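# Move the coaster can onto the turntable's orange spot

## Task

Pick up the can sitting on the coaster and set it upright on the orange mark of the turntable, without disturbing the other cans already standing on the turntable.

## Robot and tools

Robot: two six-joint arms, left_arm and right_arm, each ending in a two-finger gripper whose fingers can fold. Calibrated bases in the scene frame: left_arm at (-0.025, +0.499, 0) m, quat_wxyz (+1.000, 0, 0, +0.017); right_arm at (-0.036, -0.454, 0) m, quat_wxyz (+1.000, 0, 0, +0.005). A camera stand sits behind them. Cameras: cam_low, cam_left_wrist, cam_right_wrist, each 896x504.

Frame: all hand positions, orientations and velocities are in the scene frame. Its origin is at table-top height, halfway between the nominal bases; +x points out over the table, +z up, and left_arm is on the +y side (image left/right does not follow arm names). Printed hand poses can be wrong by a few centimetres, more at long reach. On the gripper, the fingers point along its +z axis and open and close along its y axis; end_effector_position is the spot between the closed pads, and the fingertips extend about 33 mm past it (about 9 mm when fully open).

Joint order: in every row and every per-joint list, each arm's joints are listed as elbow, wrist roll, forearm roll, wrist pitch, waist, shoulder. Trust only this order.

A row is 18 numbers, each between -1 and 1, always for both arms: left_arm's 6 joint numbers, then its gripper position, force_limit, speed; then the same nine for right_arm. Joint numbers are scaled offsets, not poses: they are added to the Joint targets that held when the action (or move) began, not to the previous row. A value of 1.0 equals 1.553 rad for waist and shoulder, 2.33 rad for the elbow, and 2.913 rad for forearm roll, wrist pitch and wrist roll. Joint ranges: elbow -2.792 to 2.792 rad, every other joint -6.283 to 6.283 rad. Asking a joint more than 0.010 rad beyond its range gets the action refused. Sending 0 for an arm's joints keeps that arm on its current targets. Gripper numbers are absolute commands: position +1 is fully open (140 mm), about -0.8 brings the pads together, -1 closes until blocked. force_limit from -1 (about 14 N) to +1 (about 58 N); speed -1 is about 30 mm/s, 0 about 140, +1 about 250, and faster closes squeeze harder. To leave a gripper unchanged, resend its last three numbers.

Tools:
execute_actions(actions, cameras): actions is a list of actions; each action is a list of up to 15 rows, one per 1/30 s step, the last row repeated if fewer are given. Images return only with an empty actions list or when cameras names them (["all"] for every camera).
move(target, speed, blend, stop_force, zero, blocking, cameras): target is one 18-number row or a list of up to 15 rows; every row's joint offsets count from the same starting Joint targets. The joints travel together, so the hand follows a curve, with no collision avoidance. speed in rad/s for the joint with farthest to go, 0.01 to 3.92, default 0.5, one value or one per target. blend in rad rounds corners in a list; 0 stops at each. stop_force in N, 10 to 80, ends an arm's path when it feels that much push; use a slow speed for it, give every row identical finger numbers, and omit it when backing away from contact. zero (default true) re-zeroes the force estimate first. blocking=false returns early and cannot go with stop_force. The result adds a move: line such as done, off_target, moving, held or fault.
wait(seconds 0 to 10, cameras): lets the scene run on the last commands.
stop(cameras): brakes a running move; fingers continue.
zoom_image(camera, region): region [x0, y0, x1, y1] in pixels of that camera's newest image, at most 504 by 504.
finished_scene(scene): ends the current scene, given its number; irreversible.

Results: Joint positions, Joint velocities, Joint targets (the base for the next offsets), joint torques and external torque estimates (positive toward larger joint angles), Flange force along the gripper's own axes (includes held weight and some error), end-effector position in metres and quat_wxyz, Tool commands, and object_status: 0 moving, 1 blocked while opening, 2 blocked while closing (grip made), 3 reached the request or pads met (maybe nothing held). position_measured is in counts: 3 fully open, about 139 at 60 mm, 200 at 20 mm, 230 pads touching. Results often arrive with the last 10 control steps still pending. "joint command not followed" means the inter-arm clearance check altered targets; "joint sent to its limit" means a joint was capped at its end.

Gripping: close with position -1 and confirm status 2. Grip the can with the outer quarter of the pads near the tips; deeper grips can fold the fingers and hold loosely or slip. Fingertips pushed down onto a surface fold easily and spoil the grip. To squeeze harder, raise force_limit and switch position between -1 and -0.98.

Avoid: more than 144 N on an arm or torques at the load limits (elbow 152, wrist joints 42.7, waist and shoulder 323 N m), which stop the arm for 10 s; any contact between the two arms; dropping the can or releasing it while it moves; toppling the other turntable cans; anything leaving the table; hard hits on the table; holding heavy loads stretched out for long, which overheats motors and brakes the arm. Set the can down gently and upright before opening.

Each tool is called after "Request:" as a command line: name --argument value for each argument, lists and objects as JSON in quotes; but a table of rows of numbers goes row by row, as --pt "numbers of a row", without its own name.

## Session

Request:
execute_actions --actions '[]'

Request:
wait --seconds 1.0 --cameras '["all"]'

Scene clock: 0.00 s.
left_arm: end_effector_position=(+0.2690, +0.6761, +0.3154) position_measured=3 object_status=3 end_effector_quat_wxyz=(-0.029, +0.727, +0.619, +0.297) | right_arm: end_effector_position=(+0.3387, -0.6097, +0.2829) position_measured=3 object_status=3 end_effector_quat_wxyz=(+0.052, +0.996, +0.038, -0.054)
Joint names: [elbow, wrist roll, forearm roll, wrist pitch, waist, shoulder]
Joint positions: left_arm=[2.334 0.066 0.462 1.076 0.008 -0.686] | right_arm=[2.027 1.163 -0.141 1.359 -0.375 -0.184]
Joint velocities: within noise
Joint torques (N m): no reading
External joint torques (N m): no reading
Flange force (N): no reading
Joint targets: left_arm=[2.334 0.066 0.462 1.076 0.008 -0.686] | right_arm=[2.027 1.163 -0.141 1.359 -0.375 -0.184]
Tool commands: left_gripper/position=+1.0 left_gripper/force_limit=+1.0 left_gripper/speed=+1.0 right_gripper/position=+1.0 right_gripper/force_limit=+1.0 right_gripper/speed=+1.0

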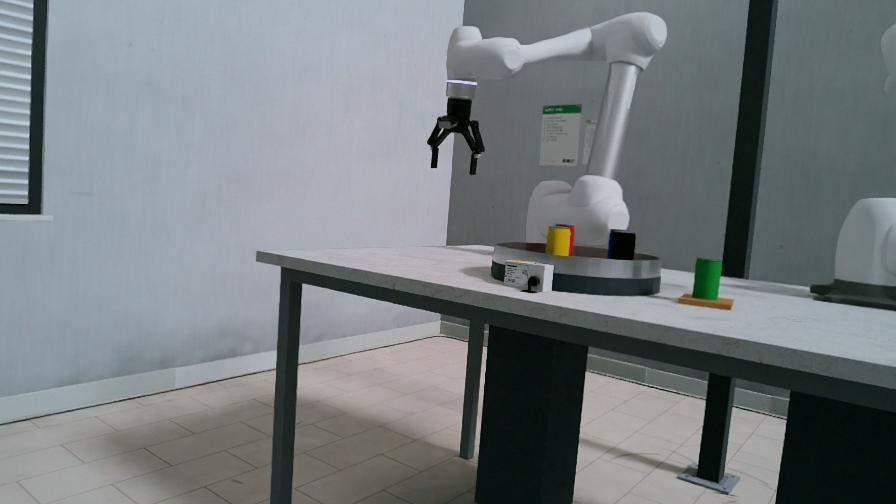

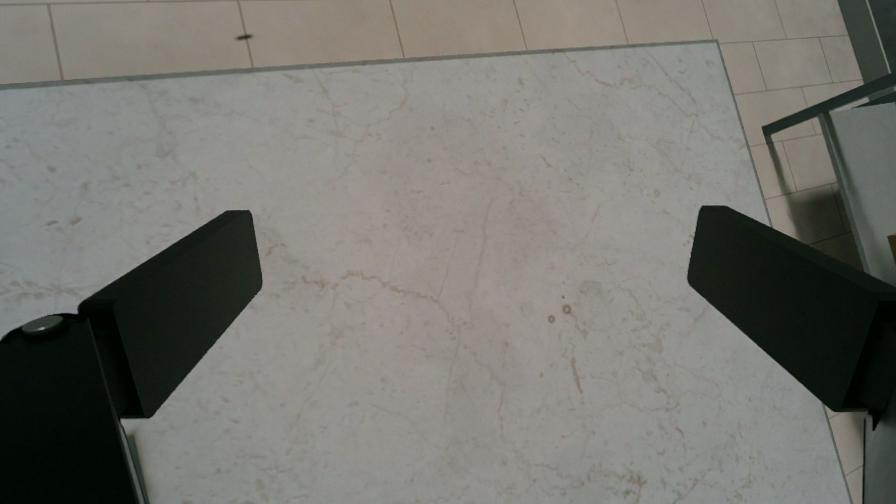

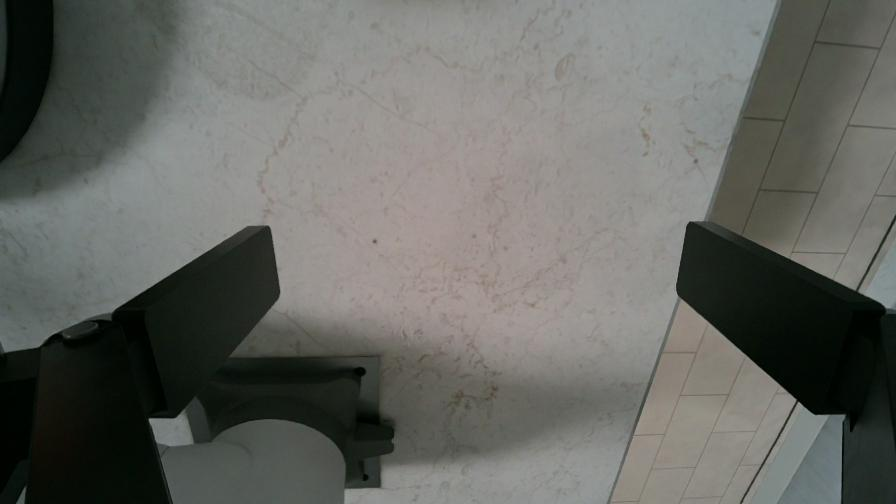

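Scene clock: 1.00 s.
left_arm: end_effector_position=(+0.2690, +0.6761, +0.3154) position_measured=3 object_status=3 end_effector_quat_wxyz=(-0.029, +0.727, +0.619, +0.297) | right_arm: end_effector_position=(+0.3387, -0.6097, +0.2829) position_measured=3 object_status=3 end_effector_quat_wxyz=(+0.052, +0.996, +0.038, -0.054)
Joint names: [elbow, wrist roll, forearm roll, wrist pitch, waist, shoulder]
Joint positions: left_arm=[2.334 0.066 0.462 1.076 0.008 -0.686] | right_arm=[2.027 1.163 -0.141 1.359 -0.375 -0.184]
Joint torques (N m): left_arm=[-44.76 -0.02 4.68 -1.08 0.85 21.16] | right_arm=[-39.76 0.55 3.99 0.13 0.2 -20.46]
External joint torques (N m): left_arm=[0.84 0.04 0.37 0.09 -0.94 1.58] | right_arm=[-0.53 -0.55 -0.21 -0.01 -0.22 -1.04]
Flange force (N): left_arm=[0.0 0.0 0.0] | right_arm=[-1.9 1.4 -1.1]
Joint targets: left_arm=[2.334 0.066 0.462 1.076 0.008 -0.686] | right_arm=[2.027 1.163 -0.141 1.359 -0.375 -0.184]
Tool commands: left_gripper/position=+1.0 left_gripper/force_limit=+1.0 left_gripper/speed=+1.0 right_gripper/position=+1.0 right_gripper/force_limit=+1.0 right_gripper/speed=+1.0
wait: 1.00 s; at rest by 0.17 s

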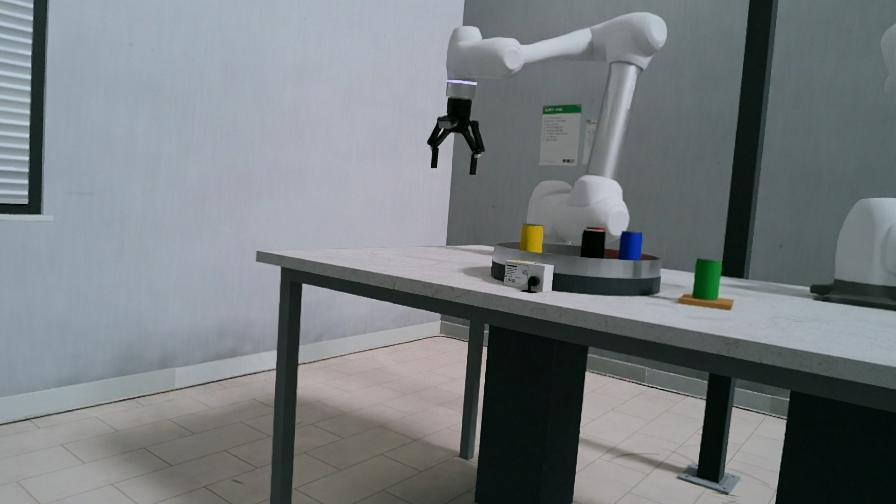

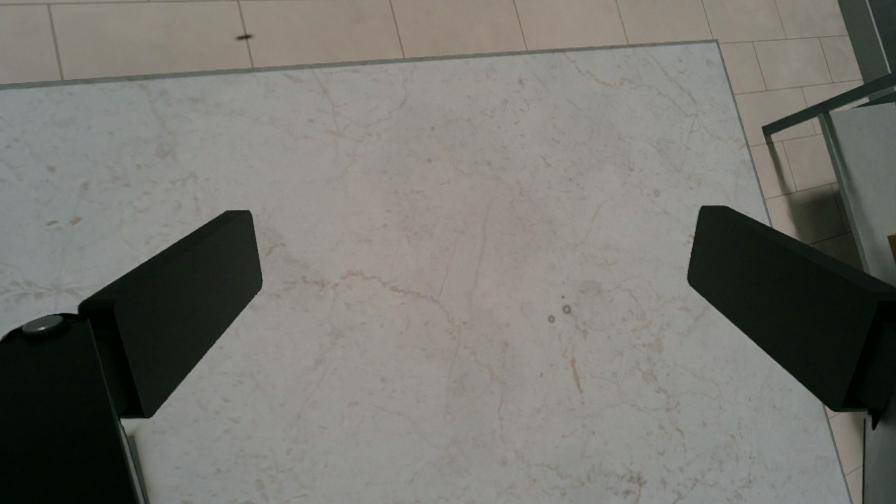

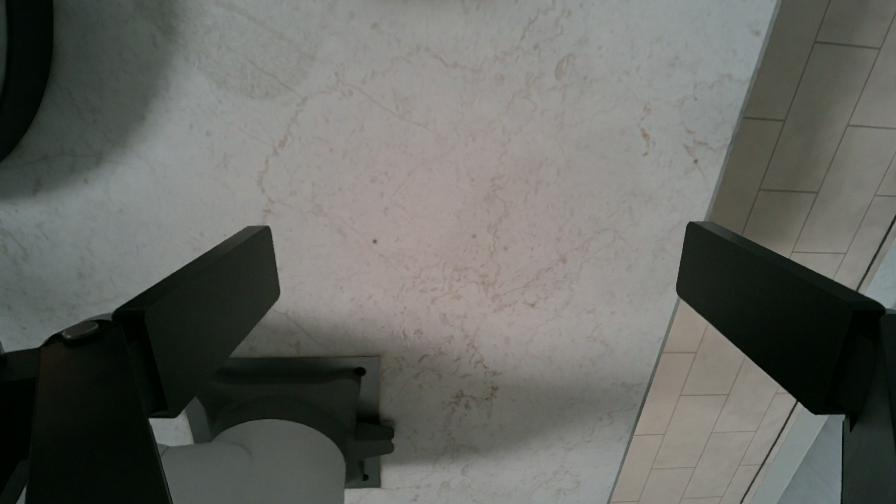

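Request:
zoom_image --camera "cam_low" --region '[470, 200, 770, 320]'

Request:
move --target '[0,0,0,0,0,0,1,1,1, -0.31115,-0.68898,0.0484,-0.02101,0.80869,0.46733,0.45,0,0]' --speed 1.4 --cameras '["cam_right_wrist","cam_low"]'

Request:
zoom_image --camera "cam_right_wrist" --region '[250, 40, 650, 400]'

Scaled by 1.680 from the camera's 896x504 image, which has a finer 1280x720 frame.

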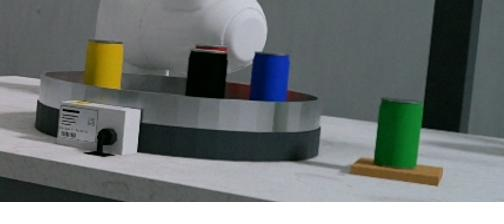

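Scene clock: 10.60 s.
left_arm: end_effector_position=(+0.2690, +0.6761, +0.3154) position_measured=3 object_status=3 end_effector_quat_wxyz=(-0.029, +0.727, +0.619, +0.297) | right_arm: end_effector_position=(+0.4765, +0.2348, +0.2003) position_measured=72 object_status=3 end_effector_quat_wxyz=(+0.000, -0.082, +0.997, +0.000)
Joint names: [elbow, wrist roll, forearm roll, wrist pitch, waist, shoulder]
Joint positions: left_arm=[2.334 0.066 0.462 1.076 0.008 -0.686] | right_arm=[1.302 -0.843 0 1.297 0.881 0.542]
Joint torques (N m): left_arm=[-44.85 -0.02 4.75 -1.1 0.95 21.47] | right_arm=[-39.71 0.52 4.41 0.05 -0.61 -96.39]
External joint torques (N m): left_arm=[1.01 0.04 0.27 0.1 -0.95 1.48] | right_arm=[-0.67 -0.52 -0.25 -0.02 0.22 2.48]
Flange force (N): left_arm=[0.0 0.0 0.0] | right_arm=[-4.3 3.7 0.4]
Joint targets: left_arm=[2.334 0.066 0.462 1.076 0.008 -0.686] | right_arm=[1.302 -0.844 0.000 1.297 0.881 0.542]
move: done
Images, in order (width x height): cam_low 896x504, cam_right_wrist 896x504.

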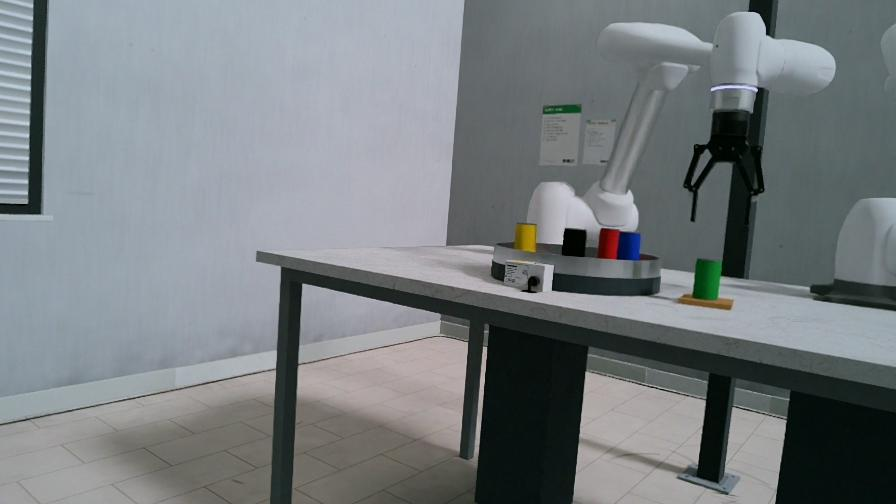

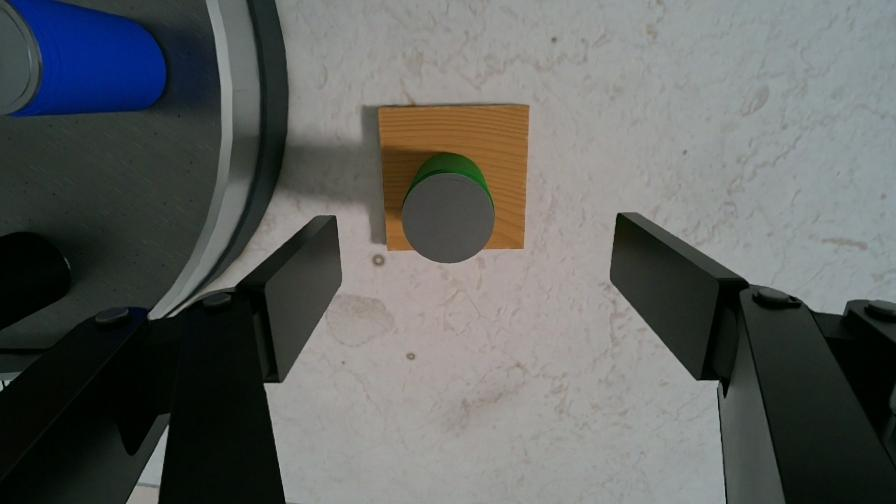

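Scaled by 1.260 from the camera's 896x504 image, which has a finer 1280x720 frame.

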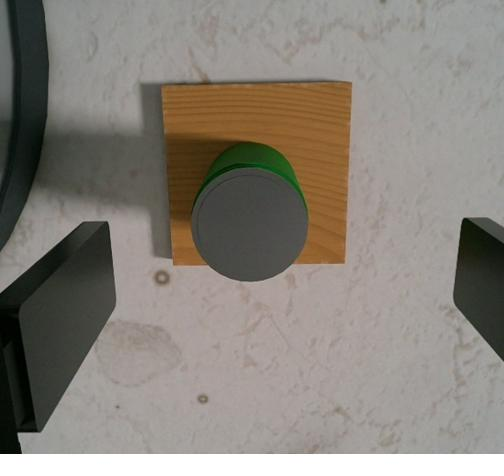

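Request:
move --target '[0,0,0,0,0,0,1,1,1, 0.03756,0,0,-0.04749,-0.01176,0.0331,0.175,0,0]' --speed 0.3

Request:
move --target '[0,0,0,0,0,0,1,1,1, 0,0,0,0,0,0,-1,0,-1]' --cameras '["cam_right_wrist"]'

Request:
move --pt "0 0 0 0 0 0 1 1 1 -0.06487 0 0 0.07576 0 -0.04479 -1 0 -1" --pt "0 0 0 0 0 0 1 1 1 0.10236 0 0 0.03513 -0.09384 -0.21984 -1 0 -1" --speed '[0.5,0.6]' --blend '[0.06,0]' --cameras '["cam_right_wrist"]'

Request:
zoom_image --camera "cam_right_wrist" --region '[300, 60, 580, 340]'

Request:
wait --seconds 0.8 --cameras '["cam_right_wrist"]'

Request:
wait --seconds 0.8 --cameras '["cam_right_wrist"]'

Scene clock: 14.87 s.
left_arm: end_effector_position=(+0.2690, +0.6761, +0.3154) position_measured=3 object_status=3 end_effector_quat_wxyz=(-0.029, +0.727, +0.619, +0.297) | right_arm: end_effector_position=(+0.4892, +0.2259, +0.1101) position_measured=107 object_status=3 end_effector_quat_wxyz=(+0.000, -0.073, +0.997, +0.000)
Joint names: [elbow, wrist roll, forearm roll, wrist pitch, waist, shoulder]
Joint positions: left_arm=[2.334 0.066 0.462 1.076 0.008 -0.686] | right_arm=[1.389 -0.844 0 1.159 0.863 0.593]
Joint torques (N m): left_arm=[-45.12 0.11 4.69 -1.09 0.46 20.35] | right_arm=[-38.05 0.62 4.23 -0.09 0.38 -99.89]
External joint torques (N m): left_arm=[1.19 -0.09 0.35 0.1 -0.57 2.32] | right_arm=[-0.72 -0.62 -0.22 0.11 -0.08 2.64]
Flange force (N): left_arm=[0.0 0.0 0.0] | right_arm=[-4.8 3.5 1.0]
Joint targets: left_arm=[2.334 0.066 0.462 1.076 0.008 -0.686] | right_arm=[1.389 -0.844 0.000 1.159 0.863 0.594]
move: done

Scene clock: 16.33 s.
left_arm: end_effector_position=(+0.2690, +0.6761, +0.3154) position_measured=3 object_status=3 end_effector_quat_wxyz=(-0.029, +0.727, +0.619, +0.297) | right_arm: end_effector_position=(+0.4893, +0.2258, +0.1100) position_measured=154 object_status=0 end_effector_quat_wxyz=(+0.000, -0.073, +0.997, +0.000)
Joint names: [elbow, wrist roll, forearm roll, wrist pitch, waist, shoulder]
Joint positions: left_arm=[2.334 0.066 0.462 1.076 0.008 -0.686] | right_arm=[1.389 -0.844 0 1.159 0.863 0.594]
Joint torques (N m): left_arm=[-45 0.02 4.74 -1.07 1.34 20.96] | right_arm=[-31.34 0.57 4.32 -0.69 0.62 -85.57]
External joint torques (N m): left_arm=[1.16 -0.01 0.28 0.08 -1.28 1.61] | right_arm=[-7.16 -0.57 -0.34 0.73 -0.67 -11.09]
Flange force (N): left_arm=[0.0 0.0 0.0] | right_arm=[-2.5 0.4 -14.5]
Joint targets: left_arm=[2.334 0.066 0.462 1.076 0.008 -0.686] | right_arm=[1.389 -0.844 0.000 1.159 0.863 0.594]
move: done
Images, in order (width x height): cam_right_wrist 896x504.

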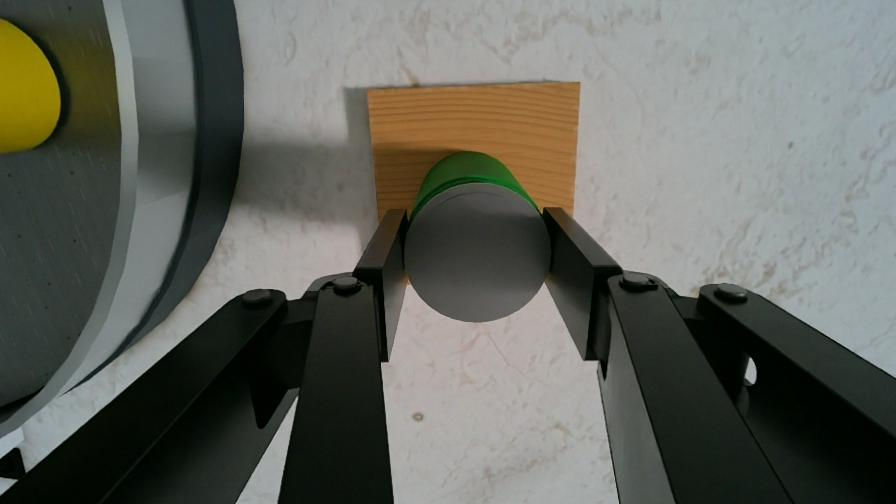

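Scene clock: 18.00 s.
left_arm: end_effector_position=(+0.2690, +0.6761, +0.3154) position_measured=3 object_status=3 end_effector_quat_wxyz=(-0.029, +0.727, +0.619, +0.297) | right_arm: end_effector_position=(+0.4542, +0.0283, +0.2503) position_measured=154 object_status=2 end_effector_quat_wxyz=(+0.000, +0.000, +1.000, +0.000)
Joint names: [elbow, wrist roll, forearm roll, wrist pitch, waist, shoulder]
Joint positions: left_arm=[2.334 0.066 0.462 1.076 0.008 -0.686] | right_arm=[1.628 -0.844 0 1.261 0.717 0.252]
Joint torques (N m): left_arm=[-44.8 -0.12 4.76 -1.02 1.36 21.04] | right_arm=[-40.87 0.57 4.38 0.03 1 -69.8]
External joint torques (N m): left_arm=[0.91 0.14 0.28 0.03 -1.38 1.73] | right_arm=[1.03 -0.57 -0.26 -0.01 -0.97 4.31]
Flange force (N): left_arm=[0.0 0.0 0.0] | right_arm=[-4.8 1.5 3.4]
Joint targets: left_arm=[2.334 0.066 0.462 1.076 0.008 -0.686] | right_arm=[1.628 -0.844 0.000 1.261 0.717 0.252]
move: done
Images, in order (width x height): cam_right_wrist 896x504.

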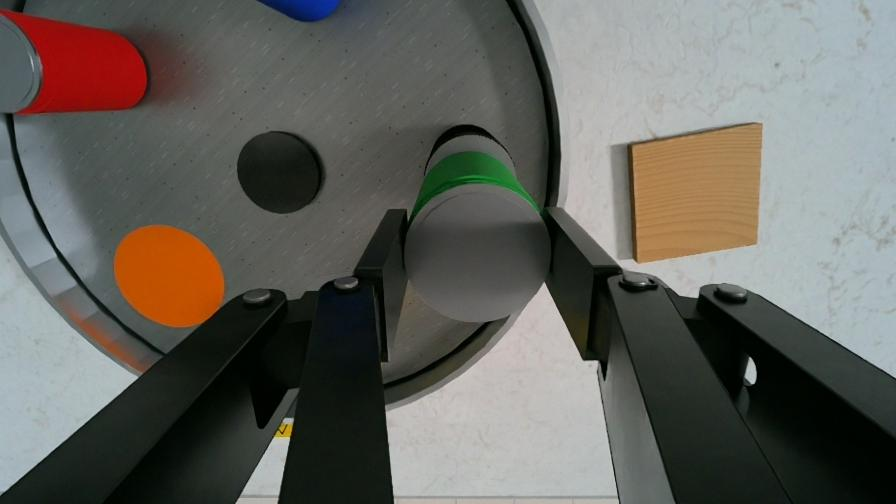

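Scaled by 1.800 from the camera's 896x504 image, which has a finer 1280x720 frame.

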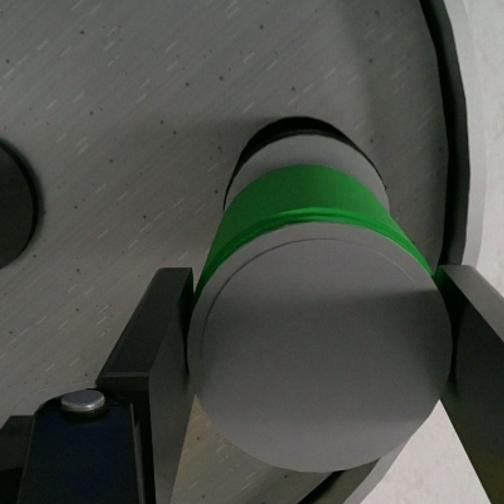

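Scene clock: 18.80 s.
left_arm: end_effector_position=(+0.2690, +0.6761, +0.3154) position_measured=3 object_status=3 end_effector_quat_wxyz=(-0.029, +0.727, +0.619, +0.297) | right_arm: end_effector_position=(+0.4542, +0.0282, +0.2503) position_measured=154 object_status=2 end_effector_quat_wxyz=(+0.000, +0.000, +1.000, +0.000)
Joint names: [elbow, wrist roll, forearm roll, wrist pitch, waist, shoulder]
Joint positions: left_arm=[2.334 0.066 0.462 1.076 0.008 -0.686] | right_arm=[1.628 -0.844 0 1.261 0.717 0.252]
Joint torques (N m): left_arm=[-44.78 0.03 4.71 -1.08 1.02 21.24] | right_arm=[-40.35 0.56 4.37 0.04 0.26 -68.64]
External joint torques (N m): left_arm=[0.97 -0.02 0.31 0.1 -0.9 1.76] | right_arm=[0.36 -0.56 -0.22 -0.01 -0.24 2.73]
Flange force (N): left_arm=[0.0 0.0 0.0] | right_arm=[-3.3 1.6 1.8]
Joint targets: left_arm=[2.334 0.066 0.462 1.076 0.008 -0.686] | right_arm=[1.628 -0.844 0.000 1.261 0.717 0.252]
Tool commands: left_gripper/position=+1.0 left_gripper/force_limit=+1.0 left_gripper/speed=+1.0 right_gripper/position=-1.0 right_gripper/force_limit=+0.0 right_gripper/speed=-1.0
wait: 0.80 s; at rest by 0.17 s
Images, in order (width x height): cam_right_wrist 896x504.

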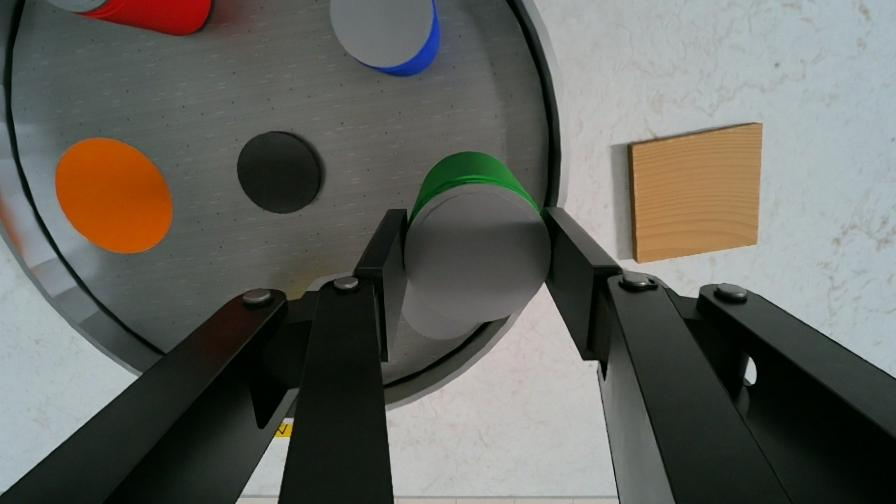

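Scene clock: 19.60 s.
left_arm: end_effector_position=(+0.2690, +0.6761, +0.3154) position_measured=3 object_status=3 end_effector_quat_wxyz=(-0.029, +0.727, +0.619, +0.297) | right_arm: end_effector_position=(+0.4542, +0.0282, +0.2503) position_measured=154 object_status=2 end_effector_quat_wxyz=(+0.000, +0.000, +1.000, +0.000)
Joint names: [elbow, wrist roll, forearm roll, wrist pitch, waist, shoulder]
Joint positions: left_arm=[2.334 0.066 0.462 1.076 0.008 -0.686] | right_arm=[1.628 -0.844 0 1.261 0.717 0.252]
Joint torques (N m): left_arm=[-45 0.01 4.73 -1.09 1.06 20.95] | right_arm=[-40.48 0.59 4.39 0.04 0.2 -68.54]
External joint torques (N m): left_arm=[1.12 0.01 0.3 0.1 -1.01 1.79] | right_arm=[0.48 -0.59 -0.24 0 -0.13 2.54]
Flange force (N): left_arm=[0.0 0.0 0.0] | right_arm=[-2.8 1.3 1.9]
Joint targets: left_arm=[2.334 0.066 0.462 1.076 0.008 -0.686] | right_arm=[1.628 -0.844 0.000 1.261 0.717 0.252]
Tool commands: left_gripper/position=+1.0 left_gripper/force_limit=+1.0 left_gripper/speed=+1.0 right_gripper/position=-1.0 right_gripper/force_limit=+0.0 right_gripper/speed=-1.0
wait: 0.80 s; at rest by 0.17 s
Images, in order (width x height): cam_right_wrist 896x504.

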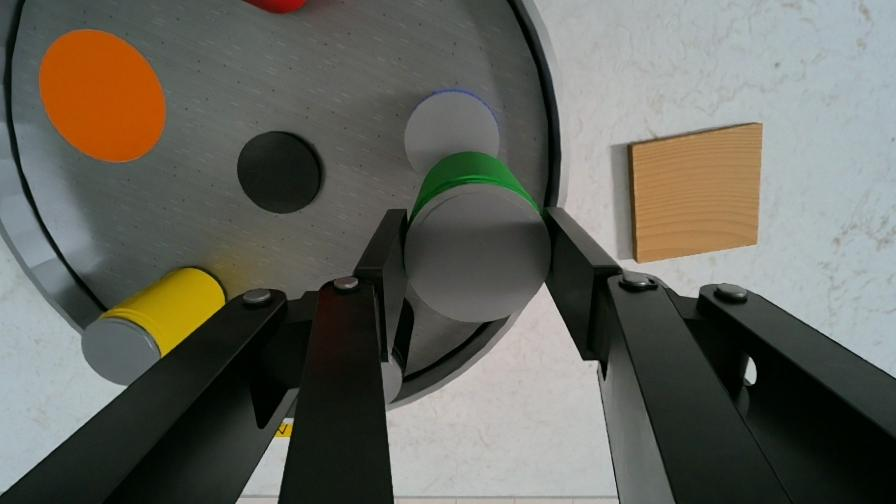

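Request:
wait --seconds 0

Scene clock: 22.30 s.
left_arm: end_effector_position=(+0.2690, +0.6761, +0.3154) position_measured=3 object_status=3 end_effector_quat_wxyz=(-0.029, +0.727, +0.619, +0.297) | right_arm: end_effector_position=(+0.4542, +0.0282, +0.2503) position_measured=154 object_status=2 end_effector_quat_wxyz=(+0.000, +0.000, +1.000, +0.000)
Joint names: [elbow, wrist roll, forearm roll, wrist pitch, waist, shoulder]
Joint positions: left_arm=[2.334 0.066 0.462 1.076 0.008 -0.686] | right_arm=[1.628 -0.844 0 1.261 0.717 0.252]
Joint torques (N m): left_arm=[-44.98 0.02 4.71 -1.01 1.45 21.19] | right_arm=[-40.48 0.55 4.35 0.03 0.32 -68.53]
External joint torques (N m): left_arm=[1.2 -0.01 0.32 0.02 -1.37 1.79] | right_arm=[0.52 -0.55 -0.21 0 -0.3 2.82]
Flange force (N): left_arm=[0.0 0.0 0.0] | right_arm=[-3.2 1.4 2.0]
Joint targets: left_arm=[2.334 0.066 0.462 1.076 0.008 -0.686] | right_arm=[1.628 -0.844 0.000 1.261 0.717 0.252]
Tool commands: left_gripper/position=+1.0 left_gripper/force_limit=+1.0 left_gripper/speed=+1.0 right_gripper/position=-1.0 right_gripper/force_limit=+0.0 right_gripper/speed=-1.0

Request:
wait --seconds 8.46

Request:
move --target '[0,0,0,0,0,0,1,1,1, 0.04721,0,0,-0.05905,0,0.03992,-1,0,-1]' --speed 0.3

Request:
execute_actions --actions '[[[0,0,0,0,0,0,1,1,1, 0,0,0,0,0,0,0.3,0,1]]]' --cameras '["cam_right_wrist"]'

Request:
wait --seconds 0.4 --cameras '["cam_right_wrist"]'

Request:
zoom_image --camera "cam_right_wrist" --region '[250, 0, 650, 400]'

Scene clock: 31.23 s.
left_arm: end_effector_position=(+0.2690, +0.6761, +0.3154) position_measured=3 object_status=3 end_effector_quat_wxyz=(-0.029, +0.727, +0.619, +0.297) | right_arm: end_effector_position=(+0.4542, +0.0282, +0.2503) position_measured=154 object_status=2 end_effector_quat_wxyz=(+0.000, +0.000, +1.000, +0.000)
Joint names: [elbow, wrist roll, forearm roll, wrist pitch, waist, shoulder]
Joint positions: left_arm=[2.334 0.066 0.462 1.076 0.008 -0.686] | right_arm=[1.628 -0.844 0 1.261 0.717 0.252]
Joint torques (N m): left_arm=[-44.89 0 4.65 -1.08 1.09 21.08] | right_arm=[-40.4 0.57 4.34 0.04 0.44 -68.42]
External joint torques (N m): left_arm=[1.1 0.02 0.38 0.09 -1.17 1.71] | right_arm=[0.29 -0.57 -0.19 -0.02 -0.46 2.45]
Flange force (N): left_arm=[0.0 0.0 0.0] | right_arm=[-3.3 1.1 1.6]
Joint targets: left_arm=[2.334 0.066 0.462 1.076 0.008 -0.686] | right_arm=[1.628 -0.844 0.000 1.261 0.717 0.252]
Tool commands: left_gripper/position=+1.0 left_gripper/force_limit=+1.0 left_gripper/speed=+1.0 right_gripper/position=-1.0 right_gripper/force_limit=+0.0 right_gripper/speed=-1.0
wait: 8.47 s; at rest from the start

Scene clock: 32.30 s.
left_arm: end_effector_position=(+0.2690, +0.6761, +0.3154) position_measured=3 object_status=3 end_effector_quat_wxyz=(-0.029, +0.727, +0.619, +0.297) | right_arm: end_effector_position=(+0.4542, +0.0282, +0.1510) position_measured=154 object_status=2 end_effector_quat_wxyz=(+0.000, +0.000, +1.000, +0.000)
Joint names: [elbow, wrist roll, forearm roll, wrist pitch, waist, shoulder]
Joint positions: left_arm=[2.334 0.066 0.462 1.076 0.008 -0.686] | right_arm=[1.738 -0.844 0 1.089 0.717 0.314]
Joint torques (N m): left_arm=[-44.74 0.04 4.76 -1.03 1.65 20.48] | right_arm=[-37.72 0.59 4.08 0.11 0.21 -71.61]
External joint torques (N m): left_arm=[0.91 -0.03 0.27 0.03 -1.73 2.54] | right_arm=[0.31 -0.59 -0.21 -0.1 -0.22 2.13]
Flange force (N): left_arm=[0.0 0.0 0.0] | right_arm=[-2.5 0.8 2.1]
Joint targets: left_arm=[2.334 0.066 0.462 1.076 0.008 -0.686] | right_arm=[1.738 -0.844 0.000 1.089 0.717 0.314]
move: done

Scene clock: 32.47 s.
left_arm: end_effector_position=(+0.2690, +0.6761, +0.3154) position_measured=3 object_status=3 end_effector_quat_wxyz=(-0.029, +0.727, +0.619, +0.297) | right_arm: end_effector_position=(+0.4542, +0.0282, +0.1510) position_measured=132 object_status=0 end_effector_quat_wxyz=(+0.000, +0.000, +1.000, +0.000)
Joint names: [elbow, wrist roll, forearm roll, wrist pitch, waist, shoulder]
Joint positions: left_arm=[2.334 0.066 0.462 1.076 0.008 -0.686] | right_arm=[1.738 -0.844 0 1.089 0.717 0.314]
Joint torques (N m): left_arm=[-45.02 -0.04 4.72 -1.01 1.09 21.04] | right_arm=[-36.67 0.58 4.05 0.02 0.42 -70.98]
External joint torques (N m): left_arm=[1.18 0.06 0.31 0.02 -1.21 1.9] | right_arm=[-0.83 -0.58 -0.17 0 -0.35 1.34]
Flange force (N): left_arm=[0.0 0.0 0.0] | right_arm=[-3.5 1.5 0.2]
Joint targets: left_arm=[2.334 0.066 0.462 1.076 0.008 -0.686] | right_arm=[1.738 -0.844 0.000 1.089 0.717 0.314]
Kept back: 10 steps.
Step readings (joint positions of left_arm | right_arm):
0: [2.334 0.066 0.462 1.076 0.008 -0.686] | [1.738 -0.844 0.000 1.089 0.717 0.314]
1: [2.334 0.066 0.462 1.076 0.008 -0.686] | [1.738 -0.844 0.000 1.089 0.717 0.314]
2: [2.334 0.066 0.462 1.076 0.008 -0.686] | [1.738 -0.844 0.000 1.089 0.717 0.314]
4: [2.334 0.066 0.462 1.076 0.008 -0.686] | [1.738 -0.844 0.000 1.089 0.717 0.314]
Images, in order (width x height): cam_right_wrist 896x504.

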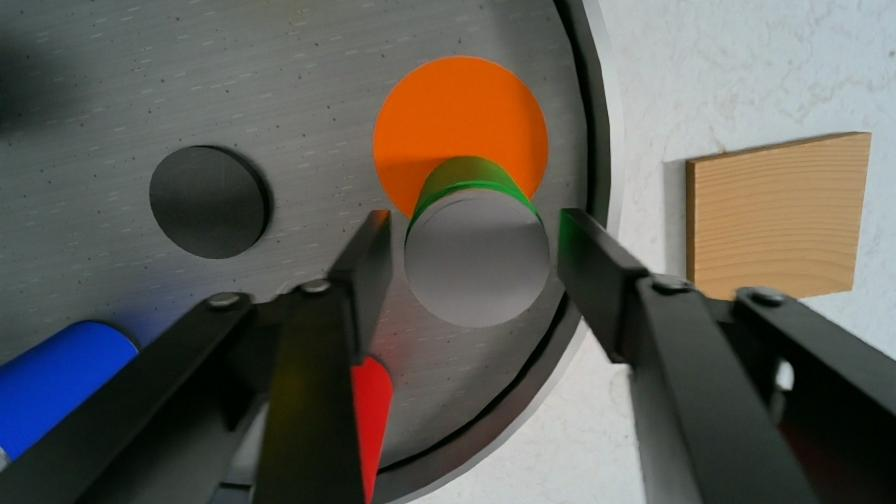

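Scene clock: 33.20 s.
left_arm: end_effector_position=(+0.2690, +0.6761, +0.3154) position_measured=3 object_status=3 end_effector_quat_wxyz=(-0.029, +0.727, +0.619, +0.297) | right_arm: end_effector_position=(+0.4542, +0.0282, +0.1510) position_measured=91 object_status=3 end_effector_quat_wxyz=(+0.000, +0.000, +1.000, +0.000)
Joint names: [elbow, wrist roll, forearm roll, wrist pitch, waist, shoulder]
Joint positions: left_arm=[2.334 0.066 0.462 1.076 0.008 -0.686] | right_arm=[1.738 -0.844 0 1.089 0.717 0.314]
Joint torques (N m): left_arm=[-45 0.04 4.75 -0.95 1.49 21.41] | right_arm=[-36.6 0.58 4.07 0.03 0.31 -70.7]
External joint torques (N m): left_arm=[1.18 -0.03 0.27 -0.04 -1.46 1.43] | right_arm=[-0.73 -0.58 -0.2 -0.01 -0.37 1.39]
Flange force (N): left_arm=[0.0 0.0 0.0] | right_arm=[-3.4 1.4 0.4]
Joint targets: left_arm=[2.334 0.066 0.462 1.076 0.008 -0.686] | right_arm=[1.738 -0.844 0.000 1.089 0.717 0.314]
Tool commands: left_gripper/position=+1.0 left_gripper/force_limit=+1.0 left_gripper/speed=+1.0 right_gripper/position=+0.3 right_gripper/force_limit=+0.0 right_gripper/speed=+1.0
wait: 0.40 s; at rest from the start
Images, in order (width x height): cam_right_wrist 896x504.

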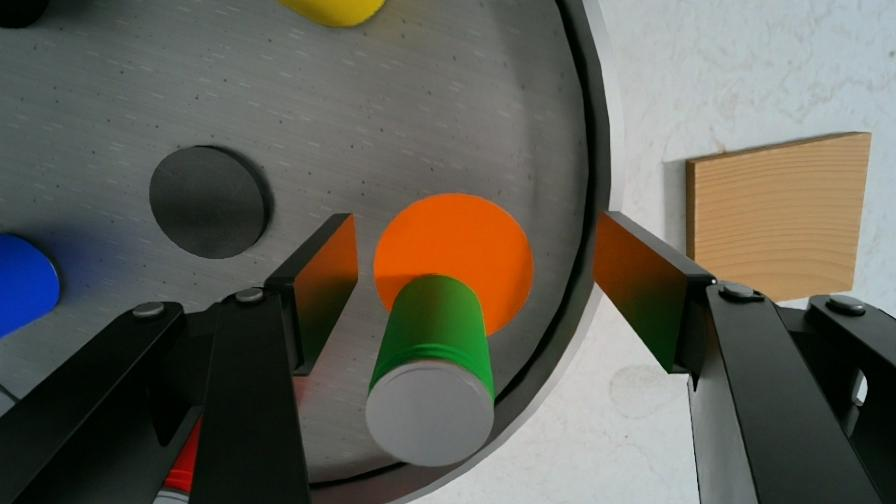

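Scaled by 1.260 from the camera's 896x504 image, which has a finer 1280x720 frame.

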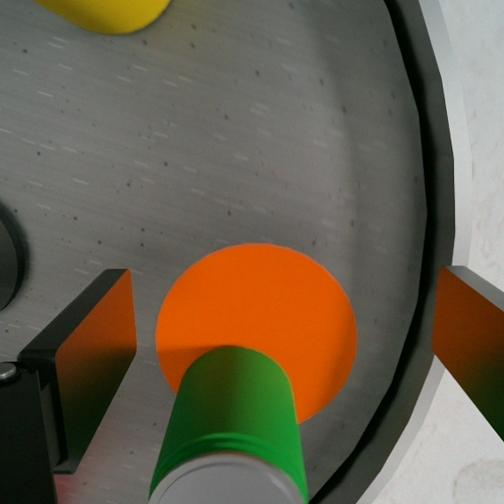

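Request:
move --target '[0,0,0,0,0,0,1,1,1, 0,0,0,0,0,0,0.048,0,0]'

Scene clock: 35.10 s.
left_arm: end_effector_position=(+0.2690, +0.6761, +0.3154) position_measured=3 object_status=3 end_effector_quat_wxyz=(-0.029, +0.727, +0.619, +0.297) | right_arm: end_effector_position=(+0.4542, +0.0282, +0.1510) position_measured=123 object_status=3 end_effector_quat_wxyz=(+0.000, +0.000, +1.000, +0.000)
Joint names: [elbow, wrist roll, forearm roll, wrist pitch, waist, shoulder]
Joint positions: left_arm=[2.334 0.066 0.462 1.076 0.008 -0.686] | right_arm=[1.738 -0.844 0 1.089 0.717 0.314]
Joint torques (N m): left_arm=[-44.88 -0.03 4.69 -1.01 1.21 20.49] | right_arm=[-36.71 0.58 4.07 0.05 0.58 -70.9]
External joint torques (N m): left_arm=[0.99 0.05 0.36 0.03 -1.1 2.35] | right_arm=[-0.6 -0.58 -0.21 -0.02 -0.58 1.42]
Flange force (N): left_arm=[0.0 0.0 0.0] | right_arm=[-3.4 1.0 0.5]
Joint targets: left_arm=[2.334 0.066 0.462 1.076 0.008 -0.686] | right_arm=[1.738 -0.844 0.000 1.089 0.717 0.314]
move: done

Request:
wait --seconds 5.5

Request:
execute_actions --actions '[[[0,0,0,0,0,0,1,1,1, 0,0,0,0,0,0,-1,0,-0.62]]]'

Request:
execute_actions --actions '[[[0,0,0,0,0,0,1,1,1, 0,0,0,0,0,0,0.3,0,1]]]' --cameras '["cam_right_wrist"]'

Request:
wait --seconds 0.4 --cameras '["cam_right_wrist"]'

Request:
zoom_image --camera "cam_right_wrist" --region '[250, 0, 650, 400]'

Request:
move --target '[0,0,0,0,0,0,1,1,1, -0.04721,0,0,0.05905,0,-0.03992,0.3,0,1]' --speed 0.3 --cameras '["cam_right_wrist","cam_low"]'

Scene clock: 56.40 s.
left_arm: end_effector_position=(+0.2690, +0.6761, +0.3154) position_measured=3 object_status=3 end_effector_quat_wxyz=(-0.029, +0.727, +0.619, +0.297) | right_arm: end_effector_position=(+0.4542, +0.0282, +0.1510) position_measured=123 object_status=3 end_effector_quat_wxyz=(+0.000, +0.000, +1.000, +0.000)
Joint names: [elbow, wrist roll, forearm roll, wrist pitch, waist, shoulder]
Joint positions: left_arm=[2.334 0.066 0.462 1.076 0.008 -0.686] | right_arm=[1.738 -0.844 0 1.089 0.717 0.314]
Joint torques (N m): left_arm=[-44.81 0.05 4.65 -1.1 0.57 20.55] | right_arm=[-36.73 0.56 4.06 0.02 0.39 -70.75]
External joint torques (N m): left_arm=[1.01 -0.03 0.38 0.12 -0.59 2.22] | right_arm=[-0.47 -0.56 -0.21 0 -0.42 1.71]
Flange force (N): left_arm=[0.0 0.0 0.0] | right_arm=[-3.4 1.3 0.8]
Joint targets: left_arm=[2.334 0.066 0.462 1.076 0.008 -0.686] | right_arm=[1.738 -0.844 0.000 1.089 0.717 0.314]
Tool commands: left_gripper/position=+1.0 left_gripper/force_limit=+1.0 left_gripper/speed=+1.0 right_gripper/position=+0.048 right_gripper/force_limit=+0.0 right_gripper/speed=+0.0
wait: 5.50 s; at rest from the start

Scene clock: 56.57 s.
left_arm: end_effector_position=(+0.2690, +0.6761, +0.3154) position_measured=3 object_status=3 end_effector_quat_wxyz=(-0.029, +0.727, +0.619, +0.297) | right_arm: end_effector_position=(+0.4542, +0.0282, +0.1510) position_measured=133 object_status=0 end_effector_quat_wxyz=(+0.000, +0.000, +1.000, +0.000)
Joint names: [elbow, wrist roll, forearm roll, wrist pitch, waist, shoulder]
Joint positions: left_arm=[2.334 0.066 0.462 1.076 0.008 -0.686] | right_arm=[1.738 -0.844 0 1.089 0.717 0.314]
Joint torques (N m): left_arm=[-44.86 0.02 4.7 -1.02 1.37 20.61] | right_arm=[-36.69 0.57 4.22 -0.09 0.86 -70.83]
External joint torques (N m): left_arm=[1.03 0 0.34 0.03 -1.27 2.17] | right_arm=[-0.69 -0.57 -0.35 0.11 -0.95 1.42]
Flange force (N): left_arm=[0.0 0.0 0.0] | right_arm=[-4.0 0.8 0.2]
Joint targets: left_arm=[2.334 0.066 0.462 1.076 0.008 -0.686] | right_arm=[1.738 -0.844 0.000 1.089 0.717 0.314]
Kept back: 10 steps.
Step readings (joint positions of left_arm | right_arm):
0: [2.334 0.066 0.462 1.076 0.008 -0.686] | [1.738 -0.844 0.000 1.089 0.717 0.314]
1: [2.334 0.066 0.462 1.076 0.008 -0.686] | [1.738 -0.844 0.000 1.089 0.717 0.314]
2: [2.334 0.066 0.462 1.076 0.008 -0.686] | [1.738 -0.844 0.000 1.089 0.717 0.314]
4: [2.334 0.066 0.462 1.076 0.008 -0.686] | [1.738 -0.844 0.000 1.089 0.717 0.314]

Scene clock: 57.07 s.
left_arm: end_effector_position=(+0.2690, +0.6761, +0.3154) position_measured=3 object_status=3 end_effector_quat_wxyz=(-0.029, +0.727, +0.619, +0.297) | right_arm: end_effector_position=(+0.4542, +0.0282, +0.1510) position_measured=124 object_status=0 end_effector_quat_wxyz=(+0.000, +0.000, +1.000, +0.000)
Joint names: [elbow, wrist roll, forearm roll, wrist pitch, waist, shoulder]
Joint positions: left_arm=[2.334 0.066 0.462 1.076 0.008 -0.686] | right_arm=[1.738 -0.844 0 1.089 0.717 0.314]
Joint torques (N m): left_arm=[-45.01 0.02 4.71 -0.99 0.97 20.43] | right_arm=[-36.71 0.56 4.07 0.05 0.38 -70.84]
External joint torques (N m): left_arm=[1.24 0 0.31 0.01 -0.84 2.42] | right_arm=[-0.48 -0.56 -0.22 -0.02 -0.41 1.87]
Flange force (N): left_arm=[0.0 0.0 0.0] | right_arm=[-3.6 1.5 1.0]
Joint targets: left_arm=[2.334 0.066 0.462 1.076 0.008 -0.686] | right_arm=[1.738 -0.844 0.000 1.089 0.717 0.314]
Kept back: 10 steps.
Step readings (joint positions of left_arm | right_arm):
0: [2.334 0.066 0.462 1.076 0.008 -0.686] | [1.738 -0.844 0.000 1.089 0.717 0.314]
1: [2.334 0.066 0.462 1.076 0.008 -0.686] | [1.738 -0.844 0.000 1.089 0.717 0.314]
2: [2.334 0.066 0.462 1.076 0.008 -0.686] | [1.738 -0.844 0.000 1.089 0.717 0.314]
4: [2.334 0.066 0.462 1.076 0.008 -0.686] | [1.738 -0.844 0.000 1.089 0.717 0.314]
Images, in order (width x height): cam_right_wrist 896x504.

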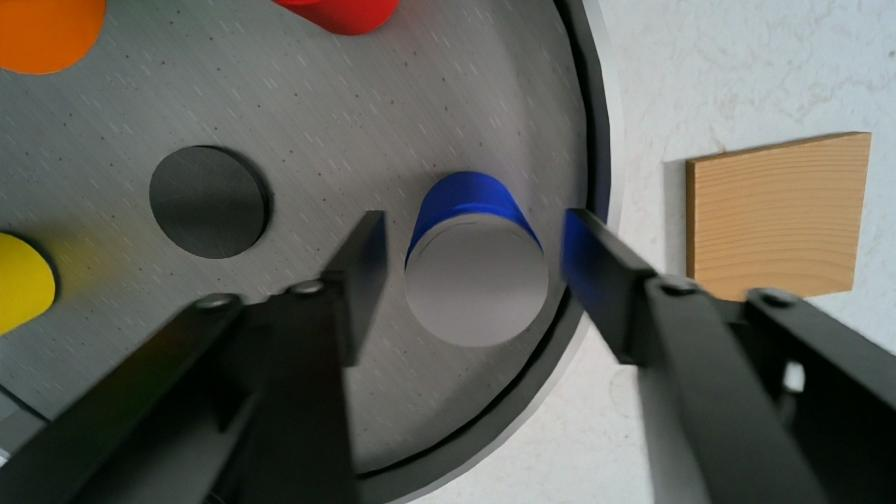

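Scene clock: 57.80 s.
left_arm: end_effector_position=(+0.2690, +0.6761, +0.3154) position_measured=3 object_status=3 end_effector_quat_wxyz=(-0.029, +0.727, +0.619, +0.297) | right_arm: end_effector_position=(+0.4542, +0.0282, +0.1510) position_measured=91 object_status=3 end_effector_quat_wxyz=(+0.000, +0.000, +1.000, +0.000)
Joint names: [elbow, wrist roll, forearm roll, wrist pitch, waist, shoulder]
Joint positions: left_arm=[2.334 0.066 0.462 1.076 0.008 -0.686] | right_arm=[1.738 -0.844 0 1.089 0.717 0.314]
Joint torques (N m): left_arm=[-45.03 -0.02 4.64 -1.03 0.63 20.22] | right_arm=[-36.8 0.59 4.06 0.01 0.47 -70.78]
External joint torques (N m): left_arm=[1.16 0.03 0.4 0.05 -0.64 2.43] | right_arm=[-0.73 -0.58 -0.18 0 -0.57 1.06]
Flange force (N): left_arm=[0.0 0.0 0.0] | right_arm=[-3.3 0.9 0.1]
Joint targets: left_arm=[2.334 0.066 0.462 1.076 0.008 -0.686] | right_arm=[1.738 -0.844 0.000 1.089 0.717 0.314]
Tool commands: left_gripper/position=+1.0 left_gripper/force_limit=+1.0 left_gripper/speed=+1.0 right_gripper/position=+0.3 right_gripper/force_limit=+0.0 right_gripper/speed=+1.0
wait: 0.40 s; at rest from the start
Images, in order (width x height): cam_right_wrist 896x504.

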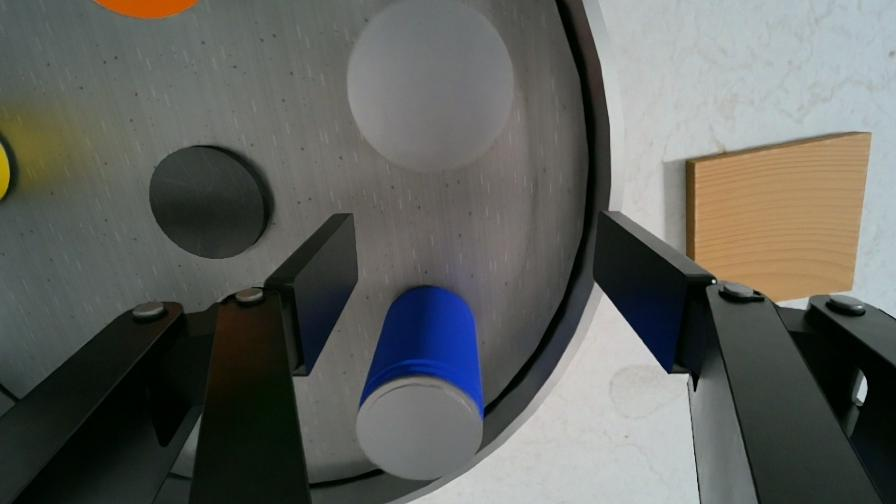

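Scaled by 1.260 from the camera's 896x504 image, which has a finer 1280x720 frame.

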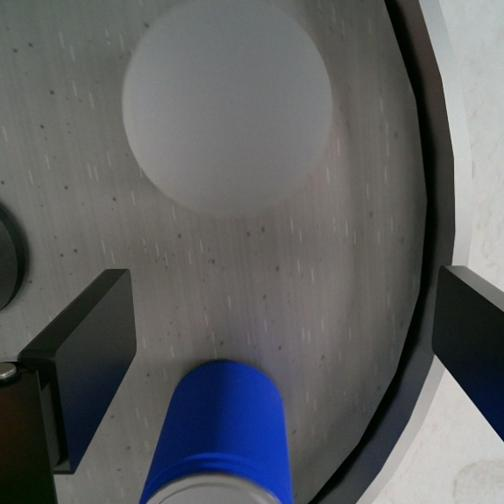

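Scene clock: 58.87 s.
left_arm: end_effector_position=(+0.2690, +0.6761, +0.3154) position_measured=3 object_status=3 end_effector_quat_wxyz=(-0.029, +0.727, +0.619, +0.297) | right_arm: end_effector_position=(+0.4542, +0.0282, +0.2502) position_measured=91 object_status=3 end_effector_quat_wxyz=(+0.000, +0.000, +1.000, +0.000)
Joint names: [elbow, wrist roll, forearm roll, wrist pitch, waist, shoulder]
Joint positions: left_arm=[2.334 0.066 0.462 1.076 0.008 -0.686] | right_arm=[1.628 -0.844 0 1.261 0.717 0.252]
Joint torques (N m): left_arm=[-45.03 0.04 4.72 -1.03 0.88 20.31] | right_arm=[-39.62 0.57 4.36 0.16 0.43 -67.47]
External joint torques (N m): left_arm=[1.15 -0.02 0.31 0.04 -0.94 2.44] | right_arm=[-0.14 -0.57 -0.23 -0.12 -0.43 1.95]
Flange force (N): left_arm=[0.0 0.0 0.0] | right_arm=[-3.3 1.2 1.0]
Joint targets: left_arm=[2.334 0.066 0.462 1.076 0.008 -0.686] | right_arm=[1.628 -0.844 0.000 1.261 0.717 0.252]
move: done
Images, in order (width x height): cam_low 896x504, cam_right_wrist 896x504.

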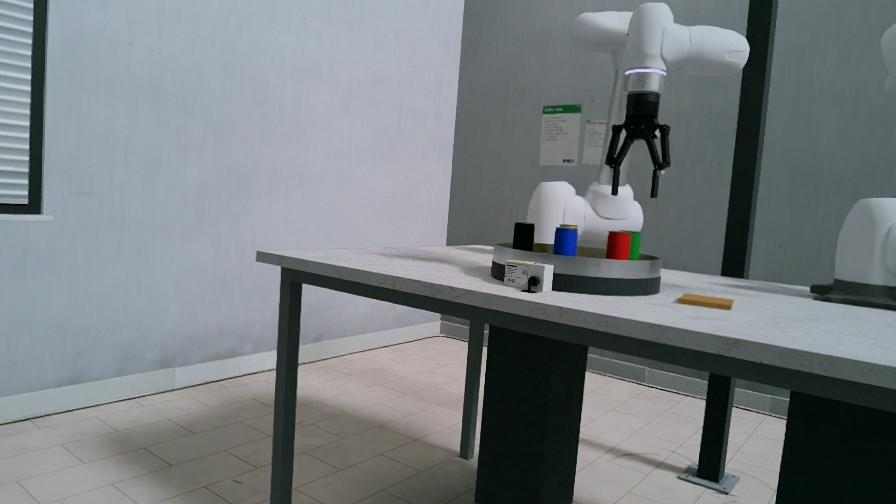

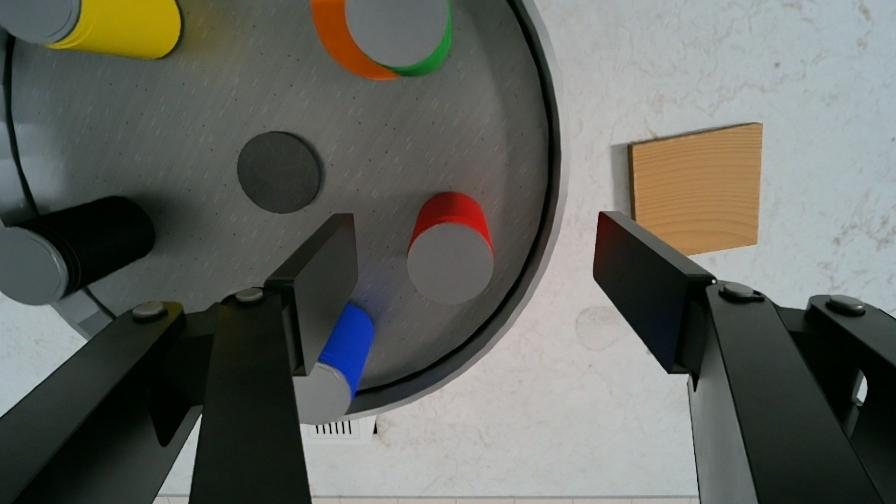

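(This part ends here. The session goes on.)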